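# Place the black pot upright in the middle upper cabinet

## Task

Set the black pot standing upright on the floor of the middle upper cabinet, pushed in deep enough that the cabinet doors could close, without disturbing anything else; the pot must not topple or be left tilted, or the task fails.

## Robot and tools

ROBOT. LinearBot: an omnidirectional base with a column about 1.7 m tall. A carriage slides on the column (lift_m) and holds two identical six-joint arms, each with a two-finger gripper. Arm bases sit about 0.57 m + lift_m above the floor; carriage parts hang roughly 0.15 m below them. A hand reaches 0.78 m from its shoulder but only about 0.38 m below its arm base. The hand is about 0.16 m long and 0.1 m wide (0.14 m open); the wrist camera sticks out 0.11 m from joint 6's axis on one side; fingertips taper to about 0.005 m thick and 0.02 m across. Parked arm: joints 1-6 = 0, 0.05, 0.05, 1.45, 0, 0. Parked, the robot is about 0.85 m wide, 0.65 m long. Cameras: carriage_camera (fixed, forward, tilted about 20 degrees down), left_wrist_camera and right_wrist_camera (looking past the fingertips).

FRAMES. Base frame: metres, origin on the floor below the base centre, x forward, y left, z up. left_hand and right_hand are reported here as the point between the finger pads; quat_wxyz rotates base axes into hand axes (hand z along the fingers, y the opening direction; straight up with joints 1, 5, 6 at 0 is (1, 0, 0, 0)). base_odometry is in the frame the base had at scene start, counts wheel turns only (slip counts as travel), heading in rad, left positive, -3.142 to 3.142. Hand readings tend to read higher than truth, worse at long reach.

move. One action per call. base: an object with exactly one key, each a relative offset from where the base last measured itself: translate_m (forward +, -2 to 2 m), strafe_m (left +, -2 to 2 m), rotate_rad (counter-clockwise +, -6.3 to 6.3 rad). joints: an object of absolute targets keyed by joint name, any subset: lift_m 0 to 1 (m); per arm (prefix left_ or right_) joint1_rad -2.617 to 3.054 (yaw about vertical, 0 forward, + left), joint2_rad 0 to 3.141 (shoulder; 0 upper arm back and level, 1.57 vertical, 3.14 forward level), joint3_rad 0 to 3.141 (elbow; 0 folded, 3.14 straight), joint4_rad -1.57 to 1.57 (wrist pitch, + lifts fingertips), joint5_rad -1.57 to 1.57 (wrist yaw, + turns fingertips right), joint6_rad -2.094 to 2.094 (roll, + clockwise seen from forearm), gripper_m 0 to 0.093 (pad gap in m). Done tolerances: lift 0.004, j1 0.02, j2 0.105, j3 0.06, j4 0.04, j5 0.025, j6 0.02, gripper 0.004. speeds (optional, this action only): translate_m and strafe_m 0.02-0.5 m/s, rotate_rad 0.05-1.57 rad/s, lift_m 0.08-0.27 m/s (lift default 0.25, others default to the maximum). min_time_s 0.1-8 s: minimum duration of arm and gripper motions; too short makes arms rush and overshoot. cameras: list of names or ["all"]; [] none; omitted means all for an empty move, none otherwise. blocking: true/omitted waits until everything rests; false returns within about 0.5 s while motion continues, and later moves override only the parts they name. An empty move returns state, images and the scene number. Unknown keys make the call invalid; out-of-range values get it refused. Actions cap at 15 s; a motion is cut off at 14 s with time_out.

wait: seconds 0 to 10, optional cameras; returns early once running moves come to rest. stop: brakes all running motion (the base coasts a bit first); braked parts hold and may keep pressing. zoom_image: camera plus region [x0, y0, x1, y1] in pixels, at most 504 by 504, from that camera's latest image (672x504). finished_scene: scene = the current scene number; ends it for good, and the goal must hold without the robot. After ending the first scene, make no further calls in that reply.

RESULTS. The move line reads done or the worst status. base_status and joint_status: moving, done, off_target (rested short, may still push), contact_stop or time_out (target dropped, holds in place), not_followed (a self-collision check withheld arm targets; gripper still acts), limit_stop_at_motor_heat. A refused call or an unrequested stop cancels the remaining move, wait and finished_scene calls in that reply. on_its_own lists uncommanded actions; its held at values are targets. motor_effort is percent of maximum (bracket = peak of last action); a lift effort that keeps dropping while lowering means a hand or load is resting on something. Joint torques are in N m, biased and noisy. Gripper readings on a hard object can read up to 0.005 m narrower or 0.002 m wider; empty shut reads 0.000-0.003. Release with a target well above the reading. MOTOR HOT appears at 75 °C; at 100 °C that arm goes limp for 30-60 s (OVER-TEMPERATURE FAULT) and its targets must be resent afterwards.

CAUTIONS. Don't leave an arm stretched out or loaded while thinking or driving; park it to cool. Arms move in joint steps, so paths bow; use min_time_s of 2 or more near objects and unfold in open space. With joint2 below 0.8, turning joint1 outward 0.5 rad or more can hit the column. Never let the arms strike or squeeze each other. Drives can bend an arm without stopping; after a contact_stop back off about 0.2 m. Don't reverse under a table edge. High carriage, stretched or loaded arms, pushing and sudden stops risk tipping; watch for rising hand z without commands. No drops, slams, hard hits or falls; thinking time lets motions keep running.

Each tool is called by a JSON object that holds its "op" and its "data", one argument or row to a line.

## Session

{"op": "move", "data": {
  "joints": {"lift_m": 0.6},
  "cameras": ["carriage_camera"]
}}

{"op": "zoom_image", "data": {
  "camera": "carriage_camera",
  "region": [200, 200, 480, 400]
}}

Scene clock: 1.73 s.
Joint torques (N m): left_arm=[-0.03 4.64 5.34 -0.22 0.03 0.03] | right_arm=[-0.17 4.66 4.82 -0.35 0.02 0]
move: done
base_odometry: x=+0.000 y=+0.000 heading=+0.000
base_status: not commanded
joint_positions: lift_m=+0.600 left_joint1_rad=+0.004 left_joint2_rad=+0.038 left_joint3_rad=+0.032 left_joint4_rad=+1.473 left_joint5_rad=+0.016 left_joint6_rad=-0.004 left_gripper_m=+0.09396 right_joint1_rad=-0.013 right_joint2_rad=+0.032 right_joint3_rad=+0.046 right_joint4_rad=+1.480 right_joint5_rad=-0.045 right_joint6_rad=-0.037 right_gripper_m=+0.09396
joint_status: all done
motor_effort: lift_m=+23(28) drive_wheels=-2(3)
left_hand: x=+0.2498 y=+0.3008 z=+1.6029 quat_wxyz=(+0.999, +0.008, +0.052, +0.000) (m; base frame)
right_hand: x=+0.2419 y=-0.2959 z=+1.6065 quat_wxyz=(+0.999, -0.023, +0.038, -0.024) (m; base frame)
pictures: carriage_camera

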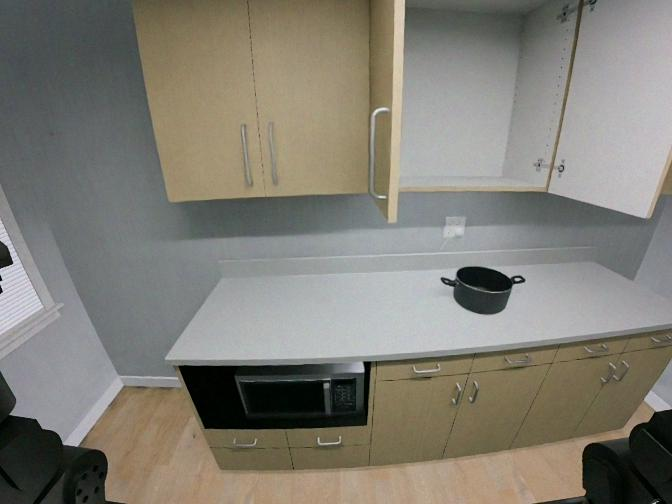

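Scaled by 1.800 from the camera's 672x504 image, which has a finer 960x720 frame.

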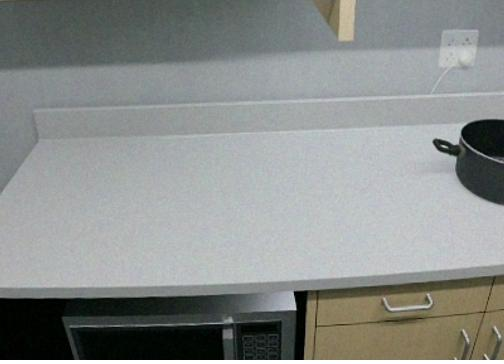

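{"op": "move", "data": {
  "base": {"strafe_m": -0.672},
  "joints": {"lift_m": 0.26, "left_joint1_rad": -0.384, "left_joint2_rad": 1.956, "left_joint3_rad": 1.133, "left_joint4_rad": 0.853, "left_joint5_rad": -0.388, "left_joint6_rad": -1.33, "right_joint1_rad": 0.372, "right_joint2_rad": 1.951, "right_joint3_rad": 1.138, "right_joint4_rad": 0.86, "right_joint5_rad": 0.374, "right_joint6_rad": 1.37},
  "speeds": {"strafe_m": 0.3},
  "min_time_s": 2.5
}}

{"op": "move", "data": {
  "base": {"rotate_rad": 0.027},
  "cameras": ["carriage_camera"]
}}

{"op": "zoom_image", "data": {
  "camera": "carriage_camera",
  "region": [220, 100, 460, 280]
}}

Scene clock: 11.77 s.
Joint torques (N m): left_arm=[-0.27 -11.9 8.49 2.29 -0.09 0] | right_arm=[0.42 -10.58 8.02 1.91 0.15 0.1]
move: done
base_odometry: x=+0.000 y=-0.672 heading=+0.000
base_status: done
joint_positions: lift_m=+0.260 left_joint1_rad=-0.382 left_joint2_rad=+1.956 left_joint3_rad=+1.105 left_joint4_rad=+0.852 left_joint5_rad=-0.375 left_joint6_rad=-1.320 left_gripper_m=+0.09398 right_joint1_rad=+0.367 right_joint2_rad=+1.951 right_joint3_rad=+1.105 right_joint4_rad=+0.857 right_joint5_rad=+0.361 right_joint6_rad=+1.356 right_gripper_m=+0.09396
joint_status: all done
motor_effort: lift_m=+21(21) drive_wheels=-4(10)
left_hand: x=+0.7677 y=+0.1531 z=+1.0478 quat_wxyz=(+0.557, -0.431, +0.560, -0.436) (m; base frame)
right_hand: x=+0.7694 y=-0.1591 z=+1.0520 quat_wxyz=(+0.551, +0.441, +0.548, +0.449) (m; base frame)
pictures: none

Scene clock: 12.43 s.
Joint torques (N m): left_arm=[-0.32 -11.97 8.38 2.3 -0.05 -0.01] | right_arm=[-0.29 -10.77 7.99 1.92 0.11 0.08]
move: done
base_odometry: x=+0.000 y=-0.672 heading=+0.026
base_status: done
joint_positions: lift_m=+0.260 left_joint1_rad=-0.381 left_joint2_rad=+1.956 left_joint3_rad=+1.106 left_joint4_rad=+0.851 left_joint5_rad=-0.379 left_joint6_rad=-1.320 left_gripper_m=+0.09398 right_joint1_rad=+0.373 right_joint2_rad=+1.952 right_joint3_rad=+1.106 right_joint4_rad=+0.855 right_joint5_rad=+0.363 right_joint6_rad=+1.356 right_gripper_m=+0.09396
joint_status: not commanded
motor_effort: lift_m=+21(21) drive_wheels=-6(10)
left_hand: x=+0.7680 y=+0.1541 z=+1.0482 quat_wxyz=(+0.558, -0.433, +0.559, -0.435) (m; base frame)
right_hand: x=+0.7687 y=-0.1561 z=+1.0516 quat_wxyz=(+0.550, +0.440, +0.550, +0.449) (m; base frame)
pictures: carriage_camera

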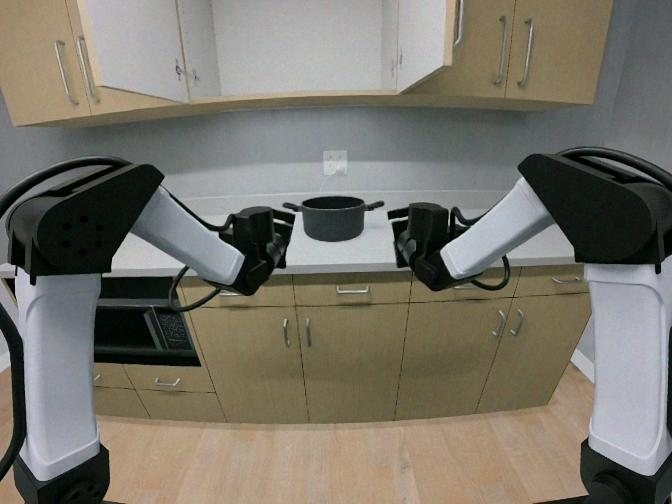

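Scaled by 2.100 from the camera's 672x504 image, which has a finer 960x720 frame.

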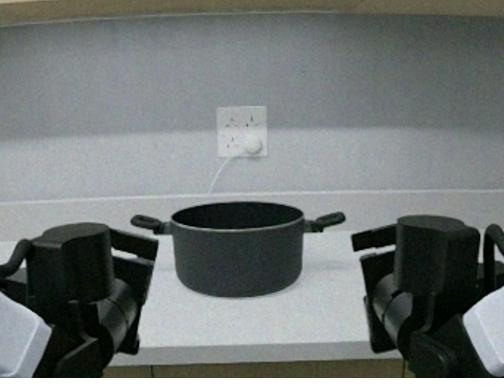

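{"op": "move", "data": {
  "base": {"rotate_rad": 0.018},
  "joints": {"lift_m": 0.245}
}}

{"op": "move", "data": {
  "base": {"translate_m": 0.27},
  "speeds": {"translate_m": 0.3},
  "cameras": ["all"]
}}

{"op": "zoom_image", "data": {
  "camera": "carriage_camera",
  "region": [230, 180, 450, 310]
}}

Scene clock: 15.17 s.
Joint torques (N m): left_arm=[-0.42 -12.79 7.69 2.42 -0.04 0.01] | right_arm=[-0.32 -11.86 7.57 2.04 0.11 0.05]
move: done
base_odometry: x=+0.000 y=-0.672 heading=+0.043
base_status: done
joint_positions: lift_m=+0.245 left_joint1_rad=-0.381 left_joint2_rad=+1.964 left_joint3_rad=+1.114 left_joint4_rad=+0.840 left_joint5_rad=-0.380 left_joint6_rad=-1.321 left_gripper_m=+0.09398 right_joint1_rad=+0.375 right_joint2_rad=+1.961 right_joint3_rad=+1.112 right_joint4_rad=+0.846 right_joint5_rad=+0.365 right_joint6_rad=+1.357 right_gripper_m=+0.09396
joint_status: all done
motor_effort: lift_m=+21(22) drive_wheels=-5(9)
left_hand: x=+0.7698 y=+0.1541 z=+1.0298 quat_wxyz=(+0.557, -0.435, +0.562, -0.431) (m; base frame)
right_hand: x=+0.7703 y=-0.1548 z=+1.0319 quat_wxyz=(+0.548, +0.441, +0.554, +0.446) (m; base frame)
pictures: none

Scene clock: 17.53 s.
Joint torques (N m): left_arm=[-0.31 -12.78 7.69 2.4 -0.05 0] | right_arm=[-0.23 -11.81 7.47 2.04 0.11 0.05]
move: done
base_odometry: x=+0.269 y=-0.661 heading=+0.043
base_status: done
joint_positions: lift_m=+0.245 left_joint1_rad=-0.381 left_joint2_rad=+1.964 left_joint3_rad=+1.114 left_joint4_rad=+0.840 left_joint5_rad=-0.381 left_joint6_rad=-1.321 left_gripper_m=+0.09398 right_joint1_rad=+0.374 right_joint2_rad=+1.961 right_joint3_rad=+1.112 right_joint4_rad=+0.846 right_joint5_rad=+0.365 right_joint6_rad=+1.357 right_gripper_m=+0.09396
joint_status: not commanded
motor_effort: lift_m=+21(21) drive_wheels=-5(11)
left_hand: x=+0.7697 y=+0.1538 z=+1.0298 quat_wxyz=(+0.557, -0.435, +0.562, -0.431) (m; base frame)
right_hand: x=+0.7704 y=-0.1554 z=+1.0319 quat_wxyz=(+0.548, +0.442, +0.554, +0.445) (m; base frame)
pictures: carriage_camera, left_wrist_camera, right_wrist_camera

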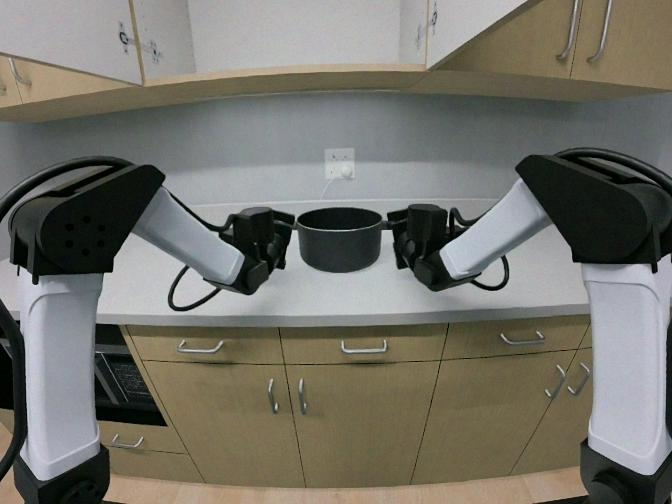

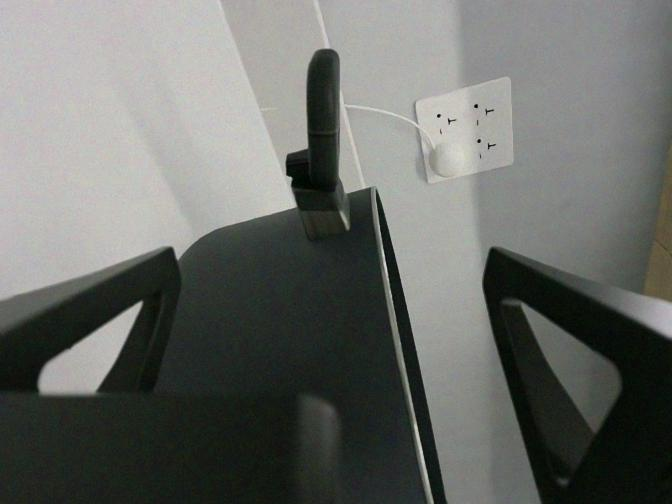

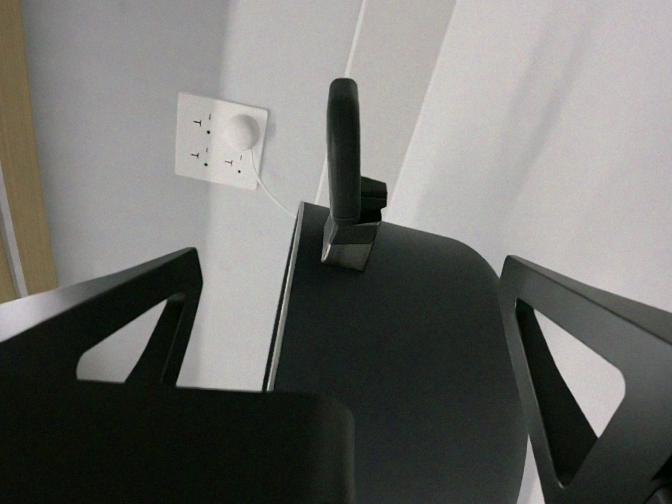

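Scaled by 2.291 from the camera's 672x504 image, which has a finer 960x720 frame.

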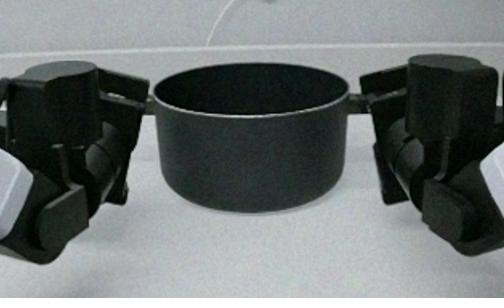

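{"op": "move", "data": {
  "base": {"translate_m": 0.123},
  "joints": {"left_joint4_rad": 0.84, "right_joint4_rad": 0.878},
  "speeds": {"translate_m": 0.15},
  "cameras": ["all"]
}}

Scene clock: 20.77 s.
Joint torques (N m): left_arm=[-0.44 -12.83 7.71 2.3 0.03 0.03] | right_arm=[-0.16 -11.77 7.47 2.1 0.09 0.07]
move: done
base_odometry: x=+0.392 y=-0.656 heading=+0.042
base_status: done
joint_positions: lift_m=+0.245 left_joint1_rad=-0.380 left_joint2_rad=+1.964 left_joint3_rad=+1.114 left_joint4_rad=+0.837 left_joint5_rad=-0.389 left_joint6_rad=-1.323 left_gripper_m=+0.09398 right_joint1_rad=+0.373 right_joint2_rad=+1.961 right_joint3_rad=+1.112 right_joint4_rad=+0.858 right_joint5_rad=+0.366 right_joint6_rad=+1.357 right_gripper_m=+0.09396
joint_status: all done
motor_effort: lift_m=+21(21) drive_wheels=-4(10)
left_hand: x=+0.7699 y=+0.1561 z=+1.0292 quat_wxyz=(+0.558, -0.438, +0.560, -0.428) (m; base frame)
right_hand: x=+0.7705 y=-0.1561 z=+1.0347 quat_wxyz=(+0.550, +0.441, +0.549, +0.448) (m; base frame)
pictures: carriage_camera, left_wrist_camera, right_wrist_camera

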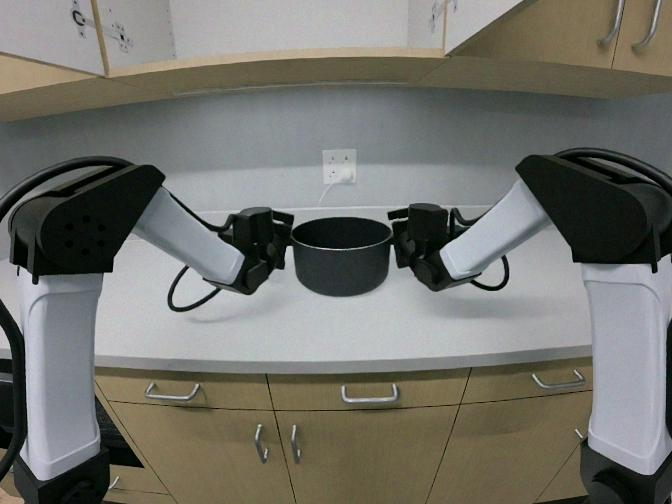

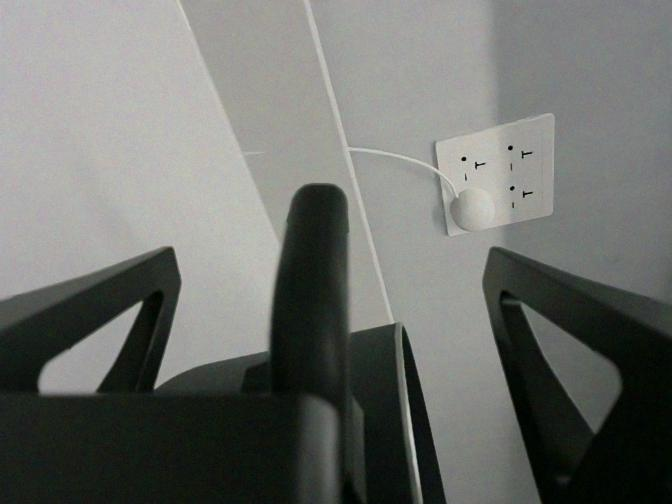

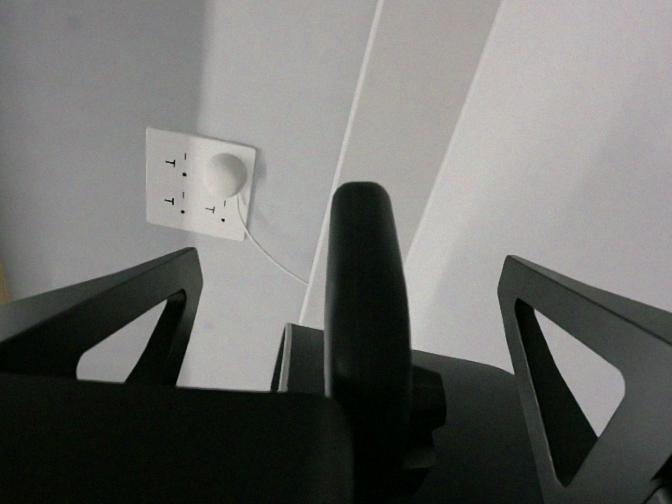

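{"op": "move", "data": {
  "joints": {"left_gripper_m": 0.004, "right_gripper_m": 0.004, "lift_m": 0.241},
  "min_time_s": 1.4
}}

{"op": "wait", "data": {
  "seconds": 0,
  "cameras": ["all"]
}}

Scene clock: 22.87 s.
Joint torques (N m): left_arm=[-0.91 -12.92 7.45 2.44 0.12 0.06] | right_arm=[0.54 -12.07 7.42 2.08 0 -0.2]
move: off_target
base_odometry: x=+0.392 y=-0.656 heading=+0.042
base_status: not commanded
joint_positions: lift_m=+0.241 left_joint1_rad=-0.375 left_joint2_rad=+1.965 left_joint3_rad=+1.117 left_joint4_rad=+0.826 left_joint5_rad=-0.398 left_joint6_rad=-1.325 left_gripper_m=+0.02134 right_joint1_rad=+0.365 right_joint2_rad=+1.964 right_joint3_rad=+1.113 right_joint4_rad=+0.858 right_joint5_rad=+0.373 right_joint6_rad=+1.381 right_gripper_m=+0.02041
joint_status: left_gripper_m off_target (ended at +0.02137, target +0.00400); right_gripper_m off_target (ended at +0.02042, target +0.00400); the others done
motor_effort: lift_m=+21(21) drive_wheels=+0(6)
left_hand: x=+0.7710 y=+0.1600 z=+1.0234 quat_wxyz=(+0.559, -0.443, +0.560, -0.422) (m; base frame)
right_hand: x=+0.7720 y=-0.1613 z=+1.0300 quat_wxyz=(+0.548, +0.452, +0.541, +0.451) (m; base frame)
pictures: none

Scene clock: 22.87 s.
Joint torques (N m): left_arm=[-0.91 -12.92 7.45 2.44 0.12 0.06] | right_arm=[0.54 -12.07 7.42 2.08 0 -0.2]
base_odometry: x=+0.392 y=-0.656 heading=+0.042
base_status: not commanded
joint_positions: lift_m=+0.241 left_joint1_rad=-0.375 left_joint2_rad=+1.965 left_joint3_rad=+1.117 left_joint4_rad=+0.826 left_joint5_rad=-0.398 left_joint6_rad=-1.325 left_gripper_m=+0.02134 right_joint1_rad=+0.365 right_joint2_rad=+1.964 right_joint3_rad=+1.113 right_joint4_rad=+0.858 right_joint5_rad=+0.373 right_joint6_rad=+1.381 right_gripper_m=+0.02041
joint_status: left_gripper_m off_target (ended at +0.02137, target +0.00400); right_gripper_m off_target (ended at +0.02042, target +0.00400); the others done
motor_effort: lift_m=+21(21) drive_wheels=+0(6)
left_hand: x=+0.7710 y=+0.1600 z=+1.0234 quat_wxyz=(+0.559, -0.443, +0.560, -0.422) (m; base frame)
right_hand: x=+0.7720 y=-0.1613 z=+1.0300 quat_wxyz=(+0.548, +0.452, +0.541, +0.451) (m; base frame)
pictures: carriage_camera, left_wrist_camera, right_wrist_camera

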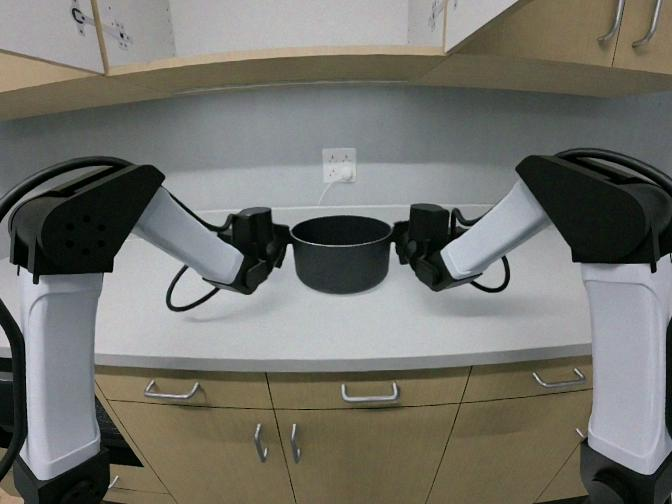

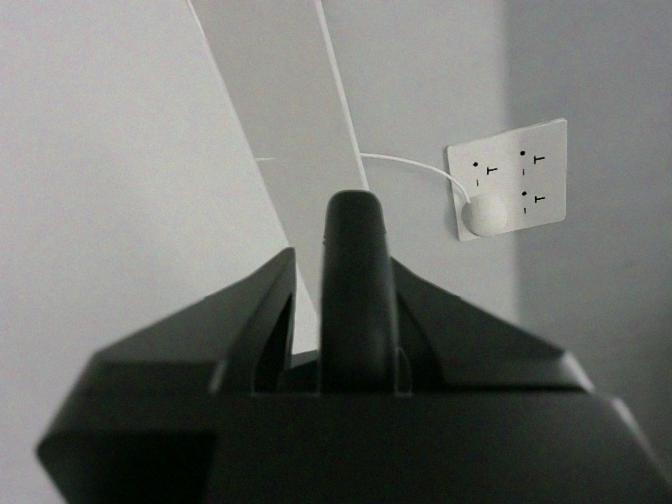

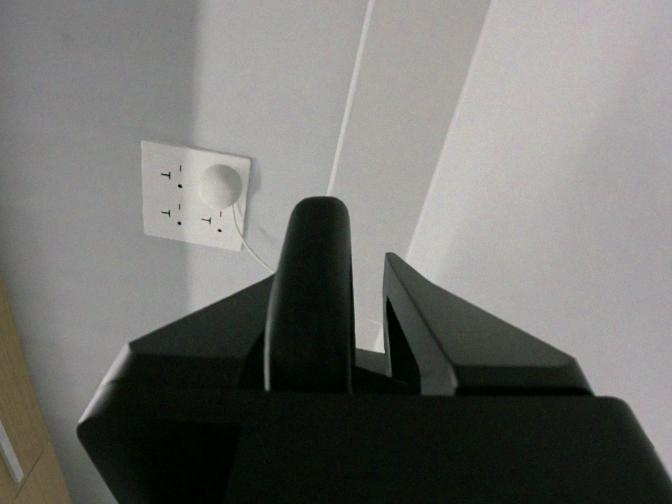

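{"op": "move", "data": {
  "joints": {"lift_m": 0.365, "left_joint4_rad": 1.01, "right_joint4_rad": 1.055},
  "speeds": {"lift_m": 0.12},
  "min_time_s": 1.3
}}

{"op": "move", "data": {
  "base": {"translate_m": -0.47},
  "speeds": {"translate_m": 0.22},
  "cameras": ["carriage_camera"]
}}

Scene clock: 26.27 s.
Joint torques (N m): left_arm=[-1.13 -16.1 7.98 3.98 0.07 0.17] | right_arm=[0.66 -14.93 7.32 3.68 0.09 -0.13]
move: off_target
base_odometry: x=+0.392 y=-0.656 heading=+0.042
base_status: not commanded
joint_positions: lift_m=+0.365 left_joint1_rad=-0.373 left_joint2_rad=+1.995 left_joint3_rad=+1.109 left_joint4_rad=+0.858 left_joint5_rad=-0.392 left_joint6_rad=-1.337 left_gripper_m=+0.02132 right_joint1_rad=+0.363 right_joint2_rad=+1.991 right_joint3_rad=+1.113 right_joint4_rad=+0.891 right_joint5_rad=+0.365 right_joint6_rad=+1.374 right_gripper_m=+0.02027
joint_status: left_joint4_rad off_target (ended at +0.858, target +1.010); right_joint4_rad off_target (ended at +0.891, target +1.055); the others done
motor_effort: lift_m=+24(29) drive_wheels=+1(6)
left_hand: x=+0.7730 y=+0.1598 z=+1.1346 quat_wxyz=(+0.554, -0.446, +0.560, -0.424) (m; base frame)
right_hand: x=+0.7747 y=-0.1602 z=+1.1464 quat_wxyz=(+0.549, +0.447, +0.542, +0.452) (m; base frame)
pictures: none

Scene clock: 29.57 s.
Joint torques (N m): left_arm=[-1.2 -16.14 7.95 3.95 0.06 0.18] | right_arm=[0.66 -15.04 7.28 3.7 0.12 -0.13]
move: done
base_odometry: x=-0.077 y=-0.676 heading=+0.042
base_status: done
joint_positions: lift_m=+0.365 left_joint1_rad=-0.372 left_joint2_rad=+1.995 left_joint3_rad=+1.109 left_joint4_rad=+0.858 left_joint5_rad=-0.392 left_joint6_rad=-1.337 left_gripper_m=+0.02132 right_joint1_rad=+0.362 right_joint2_rad=+1.991 right_joint3_rad=+1.113 right_joint4_rad=+0.891 right_joint5_rad=+0.365 right_joint6_rad=+1.373 right_gripper_m=+0.02025
joint_status: not commanded
motor_effort: lift_m=+24(25) drive_wheels=-4(13)
left_hand: x=+0.7731 y=+0.1600 z=+1.1347 quat_wxyz=(+0.554, -0.446, +0.560, -0.424) (m; base frame)
right_hand: x=+0.7748 y=-0.1604 z=+1.1465 quat_wxyz=(+0.550, +0.447, +0.542, +0.452) (m; base frame)
pictures: carriage_camera

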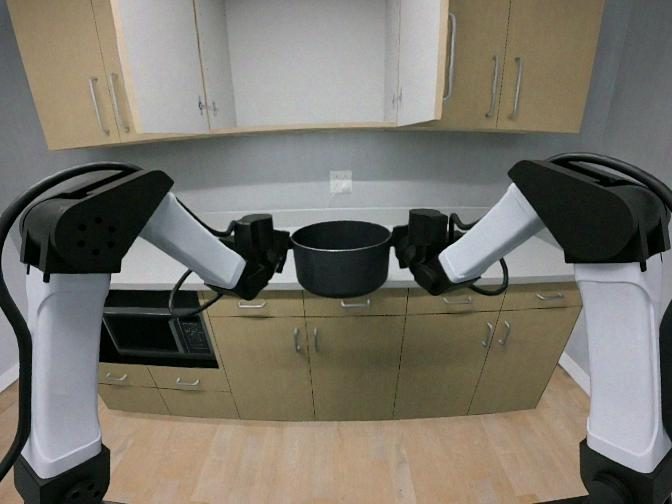

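{"op": "move", "data": {
  "base": {"strafe_m": 0.143},
  "joints": {"lift_m": 0.81, "left_joint1_rad": -0.330, "left_joint2_rad": 2.154, "left_joint3_rad": 1.466, "left_joint4_rad": 0.89, "left_joint5_rad": -0.334, "right_joint1_rad": 0.319, "right_joint2_rad": 2.151, "right_joint3_rad": 1.472, "right_joint4_rad": 0.925, "right_joint5_rad": 0.321},
  "speeds": {"lift_m": 0.17, "strafe_m": 0.15},
  "min_time_s": 2.6,
  "cameras": ["carriage_camera"]
}}

{"op": "move", "data": {
  "base": {"translate_m": 0.45},
  "speeds": {"translate_m": 0.22},
  "cameras": ["carriage_camera"]
}}

{"op": "zoom_image", "data": {
  "camera": "carriage_camera",
  "region": [130, 180, 550, 440]
}}

Scene clock: 36.00 s.
Joint torques (N m): left_arm=[-0.99 -18.85 11.06 3.95 0.09 0.15] | right_arm=[0.5 -17.28 10.5 3.45 0.07 -0.15]
move: off_target
base_odometry: x=-0.084 y=-0.533 heading=+0.042
base_status: done
joint_positions: lift_m=+0.810 left_joint1_rad=-0.321 left_joint2_rad=+2.198 left_joint3_rad=+1.413 left_joint4_rad=+0.744 left_joint5_rad=-0.340 left_joint6_rad=-1.334 left_gripper_m=+0.02129 right_joint1_rad=+0.312 right_joint2_rad=+2.194 right_joint3_rad=+1.408 right_joint4_rad=+0.784 right_joint5_rad=+0.316 right_joint6_rad=+1.374 right_gripper_m=+0.02015
joint_status: left_joint4_rad off_target (ended at +0.744, target +0.890); right_joint3_rad off_target (ended at +1.408, target +1.472); right_joint4_rad off_target (ended at +0.784, target +0.925); the others done
motor_effort: lift_m=+24(30) drive_wheels=-3(8)
left_hand: x=+0.8373 y=+0.1603 z=+1.5705 quat_wxyz=(+0.552, -0.448, +0.565, -0.420) (m; base frame)
right_hand: x=+0.8380 y=-0.1620 z=+1.5804 quat_wxyz=(+0.547, +0.450, +0.547, +0.447) (m; base frame)
pictures: carriage_camera

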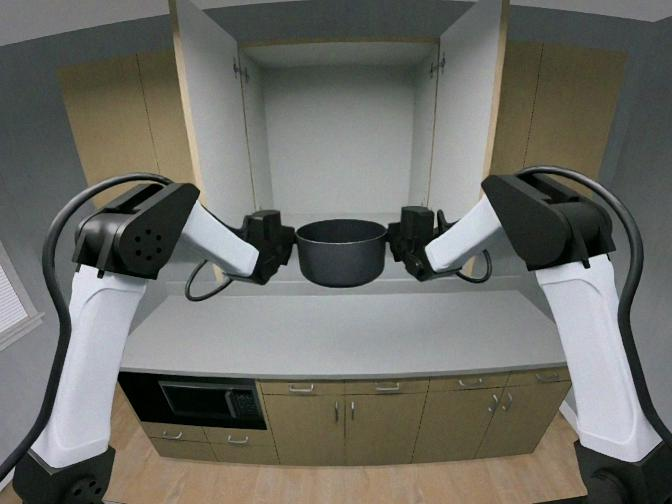

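Scene clock: 39.23 s.
Joint torques (N m): left_arm=[-0.95 -18.99 11.11 3.97 0.08 0.17] | right_arm=[0.53 -17.33 10.66 3.5 0.05 -0.14]
move: done
base_odometry: x=+0.366 y=-0.514 heading=+0.043
base_status: done
joint_positions: lift_m=+0.810 left_joint1_rad=-0.321 left_joint2_rad=+2.198 left_joint3_rad=+1.413 left_joint4_rad=+0.740 left_joint5_rad=-0.340 left_joint6_rad=-1.334 left_gripper_m=+0.02129 right_joint1_rad=+0.312 right_joint2_rad=+2.194 right_joint3_rad=+1.408 right_joint4_rad=+0.781 right_joint5_rad=+0.315 right_joint6_rad=+1.374 right_gripper_m=+0.02013
joint_status: not commanded
motor_effort: lift_m=+24(24) drive_wheels=-6(12)
left_hand: x=+0.8373 y=+0.1601 z=+1.5696 quat_wxyz=(+0.551, -0.448, +0.566, -0.419) (m; base frame)
right_hand: x=+0.8380 y=-0.1618 z=+1.5796 quat_wxyz=(+0.546, +0.450, +0.548, +0.446) (m; base frame)
pictures: carriage_camera

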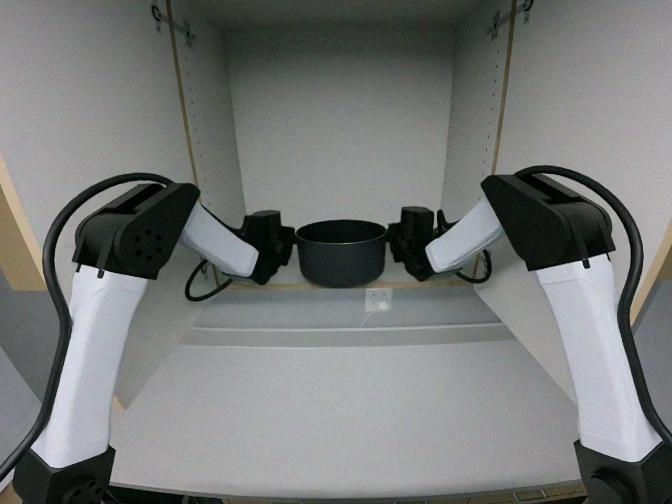

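Scaled by 1.200 from the camera's 672x504 image, which has a finer 960x720 frame.

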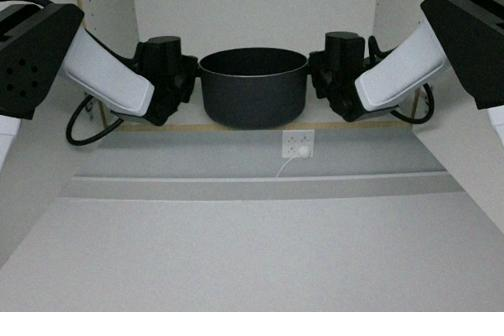

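{"op": "move", "data": {
  "base": {"translate_m": 0.118},
  "speeds": {"translate_m": 0.15},
  "cameras": ["carriage_camera"]
}}

{"op": "move", "data": {
  "joints": {"lift_m": 0.778},
  "speeds": {"lift_m": 0.08},
  "cameras": ["carriage_camera"]
}}

{"op": "zoom_image", "data": {
  "camera": "carriage_camera",
  "region": [200, 180, 480, 360]
}}

Scene clock: 42.80 s.
Joint torques (N m): left_arm=[-0.96 -19.02 11.04 3.97 0.07 0.16] | right_arm=[0.58 -17.39 10.55 3.48 0.07 -0.13]
move: done
base_odometry: x=+0.484 y=-0.508 heading=+0.043
base_status: done
joint_positions: lift_m=+0.810 left_joint1_rad=-0.321 left_joint2_rad=+2.198 left_joint3_rad=+1.413 left_joint4_rad=+0.739 left_joint5_rad=-0.340 left_joint6_rad=-1.335 left_gripper_m=+0.02129 right_joint1_rad=+0.311 right_joint2_rad=+2.194 right_joint3_rad=+1.408 right_joint4_rad=+0.780 right_joint5_rad=+0.315 right_joint6_rad=+1.374 right_gripper_m=+0.02013
joint_status: not commanded
motor_effort: lift_m=+24(24) drive_wheels=-6(11)
left_hand: x=+0.8373 y=+0.1601 z=+1.5692 quat_wxyz=(+0.550, -0.448, +0.567, -0.419) (m; base frame)
right_hand: x=+0.8381 y=-0.1620 z=+1.5793 quat_wxyz=(+0.546, +0.450, +0.548, +0.446) (m; base frame)
pictures: carriage_camera

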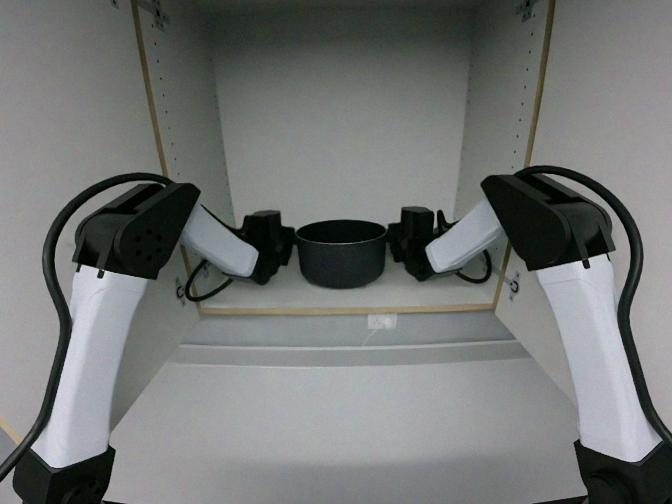

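Scene clock: 43.57 s.
Joint torques (N m): left_arm=[-0.91 -19.17 11 3.63 0.09 0.12] | right_arm=[0.51 -17.59 10.58 3.18 0.06 -0.13]
move: done
base_odometry: x=+0.484 y=-0.508 heading=+0.043
base_status: not commanded
joint_positions: lift_m=+0.778 left_joint1_rad=-0.321 left_joint2_rad=+2.201 left_joint3_rad=+1.413 left_joint4_rad=+0.771 left_joint5_rad=-0.340 left_joint6_rad=-1.330 left_gripper_m=+0.02128 right_joint1_rad=+0.311 right_joint2_rad=+2.196 right_joint3_rad=+1.408 right_joint4_rad=+0.809 right_joint5_rad=+0.315 right_joint6_rad=+1.372 right_gripper_m=+0.02012
joint_status: all done
motor_effort: lift_m=+22(22) drive_wheels=-5(6)
left_hand: x=+0.8378 y=+0.1600 z=+1.5440 quat_wxyz=(+0.557, -0.443, +0.558, -0.426) (m; base frame)
right_hand: x=+0.8382 y=-0.1619 z=+1.5533 quat_wxyz=(+0.552, +0.446, +0.540, +0.453) (m; base frame)
pictures: carriage_camera

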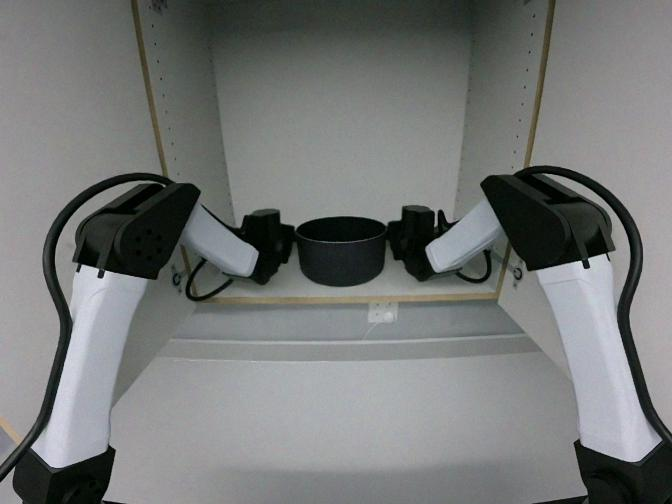

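Scaled by 1.800 from the camera's 672x504 image, which has a finer 960x720 frame.

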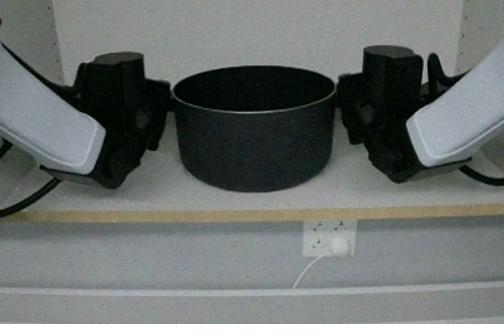

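{"op": "move", "data": {
  "joints": {"lift_m": 0.762, "left_joint4_rad": 0.80, "right_joint4_rad": 0.835},
  "speeds": {"lift_m": 0.08},
  "cameras": ["carriage_camera"]
}}

{"op": "zoom_image", "data": {
  "camera": "carriage_camera",
  "region": [200, 180, 480, 360]
}}

Scene clock: 44.77 s.
Joint torques (N m): left_arm=[-1.03 -19.22 9.17 2.48 0.1 -0.02] | right_arm=[0.61 -17.69 9.24 2.14 0.04 -0.08]
move: done
base_odometry: x=+0.484 y=-0.508 heading=+0.043
base_status: not commanded
joint_positions: lift_m=+0.762 left_joint1_rad=-0.320 left_joint2_rad=+2.200 left_joint3_rad=+1.434 left_joint4_rad=+0.784 left_joint5_rad=-0.340 left_joint6_rad=-1.318 left_gripper_m=+0.02118 right_joint1_rad=+0.309 right_joint2_rad=+2.196 right_joint3_rad=+1.426 right_joint4_rad=+0.815 right_joint5_rad=+0.315 right_joint6_rad=+1.369 right_gripper_m=+0.02010
joint_status: all done
motor_effort: lift_m=+21(21) drive_wheels=+1(6)
left_hand: x=+0.8404 y=+0.1598 z=+1.5408 quat_wxyz=(+0.567, -0.437, +0.549, -0.433) (m; base frame)
right_hand: x=+0.8405 y=-0.1624 z=+1.5471 quat_wxyz=(+0.557, +0.443, +0.532, +0.459) (m; base frame)
pictures: carriage_camera

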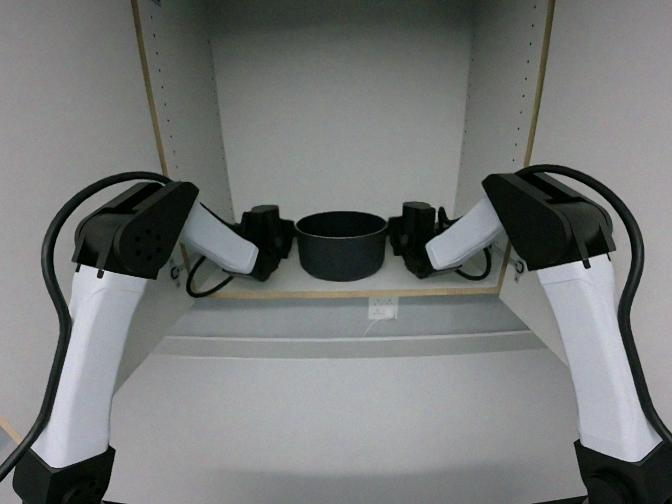

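Scaled by 1.800 from the camera's 672x504 image, which has a finer 960x720 frame.

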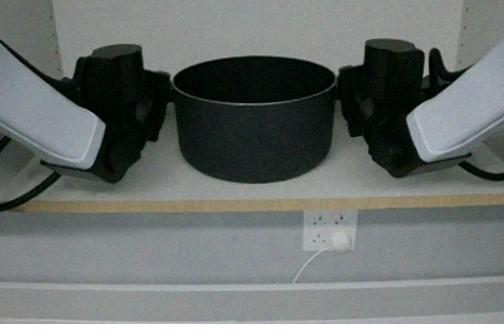

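{"op": "move", "data": {
  "joints": {"lift_m": 0.745, "left_joint4_rad": 0.755, "right_joint4_rad": 0.785},
  "speeds": {"lift_m": 0.08},
  "cameras": ["carriage_camera"]
}}

{"op": "zoom_image", "data": {
  "camera": "carriage_camera",
  "region": [200, 180, 480, 360]
}}

Scene clock: 46.07 s.
Joint torques (N m): left_arm=[-1.1 -17.42 7.95 2 0.09 0] | right_arm=[0.84 -15.46 7.87 1.87 0.07 -0.01]
move: done
base_odometry: x=+0.484 y=-0.508 heading=+0.043
base_status: not commanded
joint_positions: lift_m=+0.745 left_joint1_rad=-0.320 left_joint2_rad=+2.183 left_joint3_rad=+1.447 left_joint4_rad=+0.779 left_joint5_rad=-0.340 left_joint6_rad=-1.319 left_gripper_m=+0.02107 right_joint1_rad=+0.309 right_joint2_rad=+2.175 right_joint3_rad=+1.445 right_joint4_rad=+0.786 right_joint5_rad=+0.313 right_joint6_rad=+1.362 right_gripper_m=+0.02002
joint_status: all done
motor_effort: lift_m=+20(20) drive_wheels=+1(6)
left_hand: x=+0.8404 y=+0.1601 z=+1.5392 quat_wxyz=(+0.571, -0.434, +0.540, -0.440) (m; base frame)
right_hand: x=+0.8408 y=-0.1625 z=+1.5452 quat_wxyz=(+0.561, +0.439, +0.530, +0.461) (m; base frame)
pictures: carriage_camera

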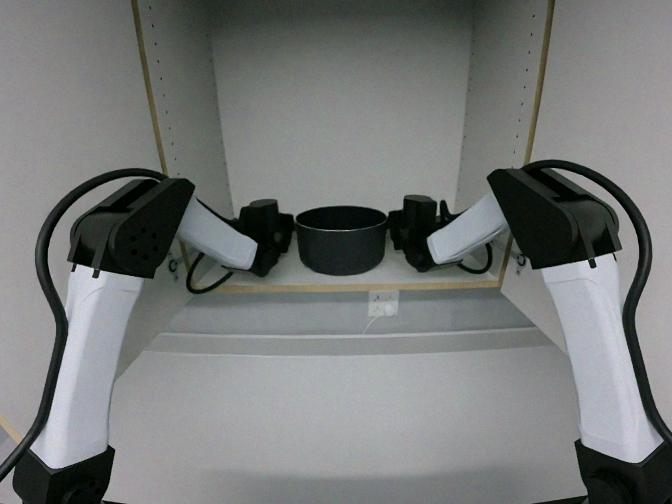

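Scaled by 1.800 from the camera's 672x504 image, which has a finer 960x720 frame.

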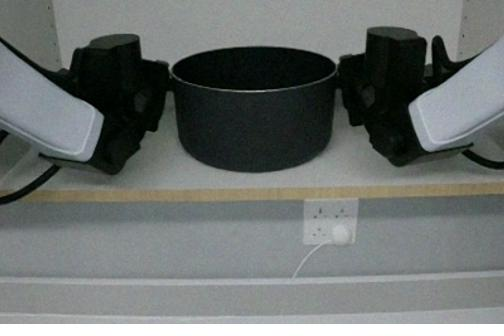

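{"op": "move", "data": {
  "joints": {"left_gripper_m": 0.09, "right_gripper_m": 0.09, "left_joint2_rad": 2.179, "left_joint3_rad": 1.45, "left_joint4_rad": 0.785, "right_joint2_rad": 2.171, "right_joint3_rad": 1.448, "right_joint4_rad": 0.789},
  "min_time_s": 1.7,
  "cameras": ["all"]
}}

{"op": "zoom_image", "data": {
  "camera": "carriage_camera",
  "region": [200, 180, 480, 360]
}}

Scene clock: 48.90 s.
Joint torques (N m): left_arm=[-0.84 -14.89 6.46 2.45 0.15 0.05] | right_arm=[0.32 -13.31 6.02 1.96 -0.03 -0.01]
move: done
base_odometry: x=+0.484 y=-0.508 heading=+0.043
base_status: not commanded
joint_positions: lift_m=+0.745 left_joint1_rad=-0.321 left_joint2_rad=+2.183 left_joint3_rad=+1.447 left_joint4_rad=+0.768 left_joint5_rad=-0.344 left_joint6_rad=-1.325 left_gripper_m=+0.08989 right_joint1_rad=+0.314 right_joint2_rad=+2.175 right_joint3_rad=+1.445 right_joint4_rad=+0.782 right_joint5_rad=+0.321 right_joint6_rad=+1.364 right_gripper_m=+0.08991
joint_status: all done
motor_effort: lift_m=+20(20) drive_wheels=+2(2)
left_hand: x=+0.8402 y=+0.1596 z=+1.5365 quat_wxyz=(+0.568, -0.437, +0.542, -0.438) (m; base frame)
right_hand: x=+0.8401 y=-0.1607 z=+1.5441 quat_wxyz=(+0.560, +0.441, +0.530, +0.459) (m; base frame)
pictures: carriage_camera, left_wrist_camera, right_wrist_camera

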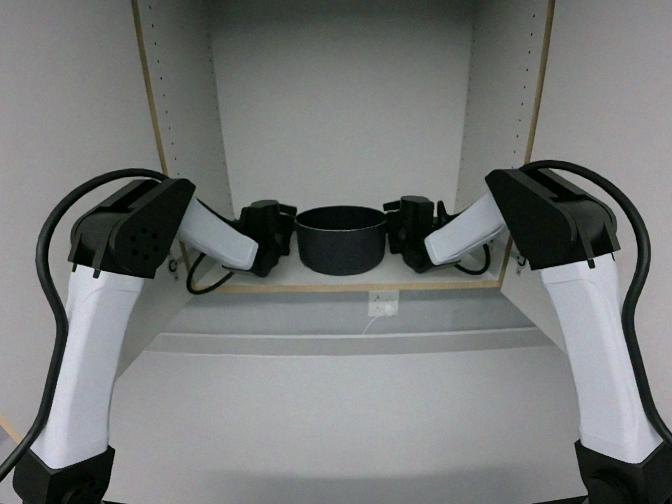

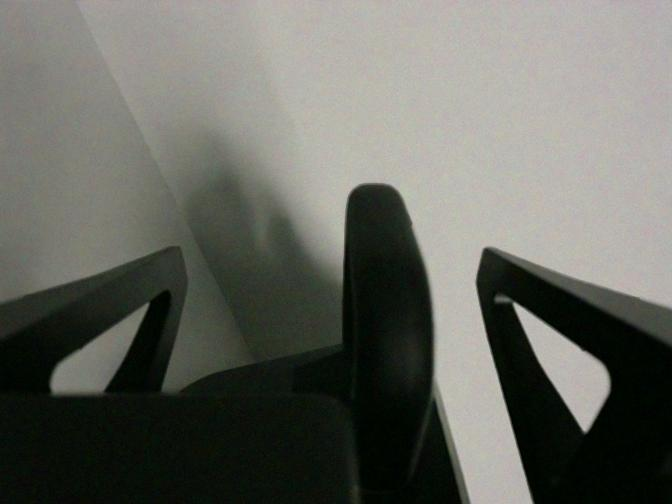

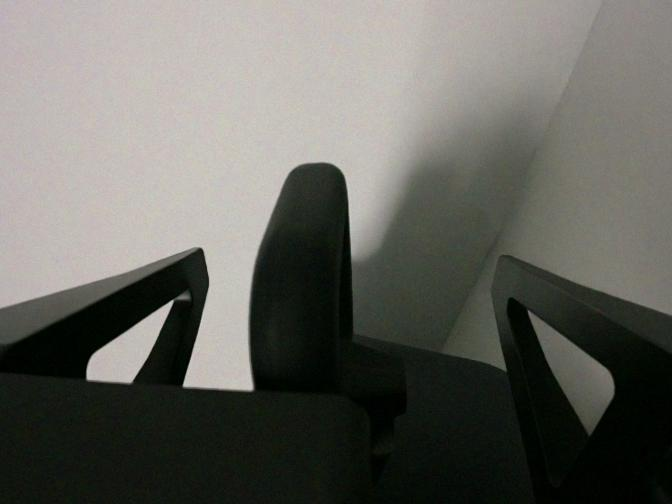

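Scaled by 1.800 from the camera's 672x504 image, which has a finer 960x720 frame.

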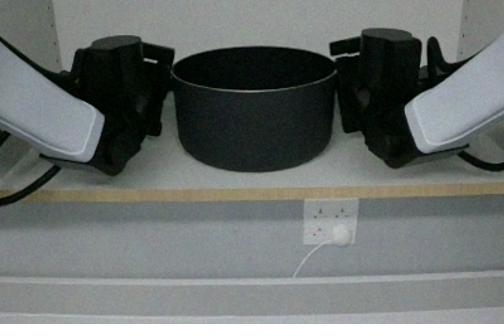

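{"op": "move", "data": {
  "base": {"translate_m": -0.45},
  "speeds": {"translate_m": 0.22},
  "cameras": ["carriage_camera"]
}}

{"op": "zoom_image", "data": {
  "camera": "carriage_camera",
  "region": [220, 120, 460, 290]
}}

Scene clock: 52.83 s.
Joint torques (N m): left_arm=[-0.57 -14.97 6.52 2.43 0.14 0.04] | right_arm=[0.13 -13.33 6.02 1.98 -0.04 -0.04]
move: done
base_odometry: x=+0.034 y=-0.528 heading=+0.043
base_status: done
joint_positions: lift_m=+0.745 left_joint1_rad=-0.326 left_joint2_rad=+2.183 left_joint3_rad=+1.447 left_joint4_rad=+0.768 left_joint5_rad=-0.344 left_joint6_rad=-1.325 left_gripper_m=+0.08989 right_joint1_rad=+0.316 right_joint2_rad=+2.175 right_joint3_rad=+1.445 right_joint4_rad=+0.781 right_joint5_rad=+0.321 right_joint6_rad=+1.364 right_gripper_m=+0.08991
joint_status: not commanded
motor_effort: lift_m=+20(20) drive_wheels=-1(13)
left_hand: x=+0.8396 y=+0.1570 z=+1.5365 quat_wxyz=(+0.567, -0.436, +0.543, -0.439) (m; base frame)
right_hand: x=+0.8398 y=-0.1595 z=+1.5438 quat_wxyz=(+0.560, +0.441, +0.531, +0.459) (m; base frame)
pictures: carriage_camera

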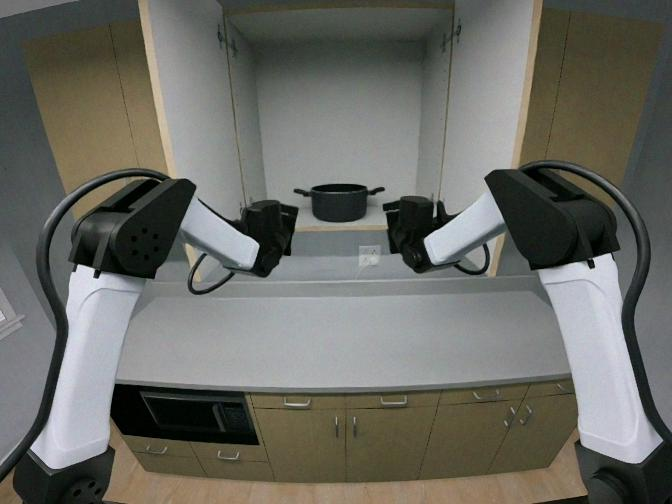

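Scaled by 2.100 from the camera's 672x504 image, which has a finer 960x720 frame.

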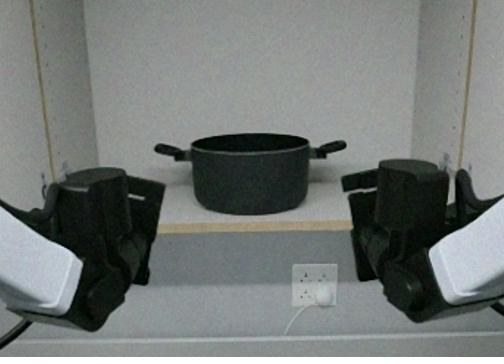

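{"op": "finished_scene", "data": {
  "scene": 3
}}

The scene is finished: the task was done.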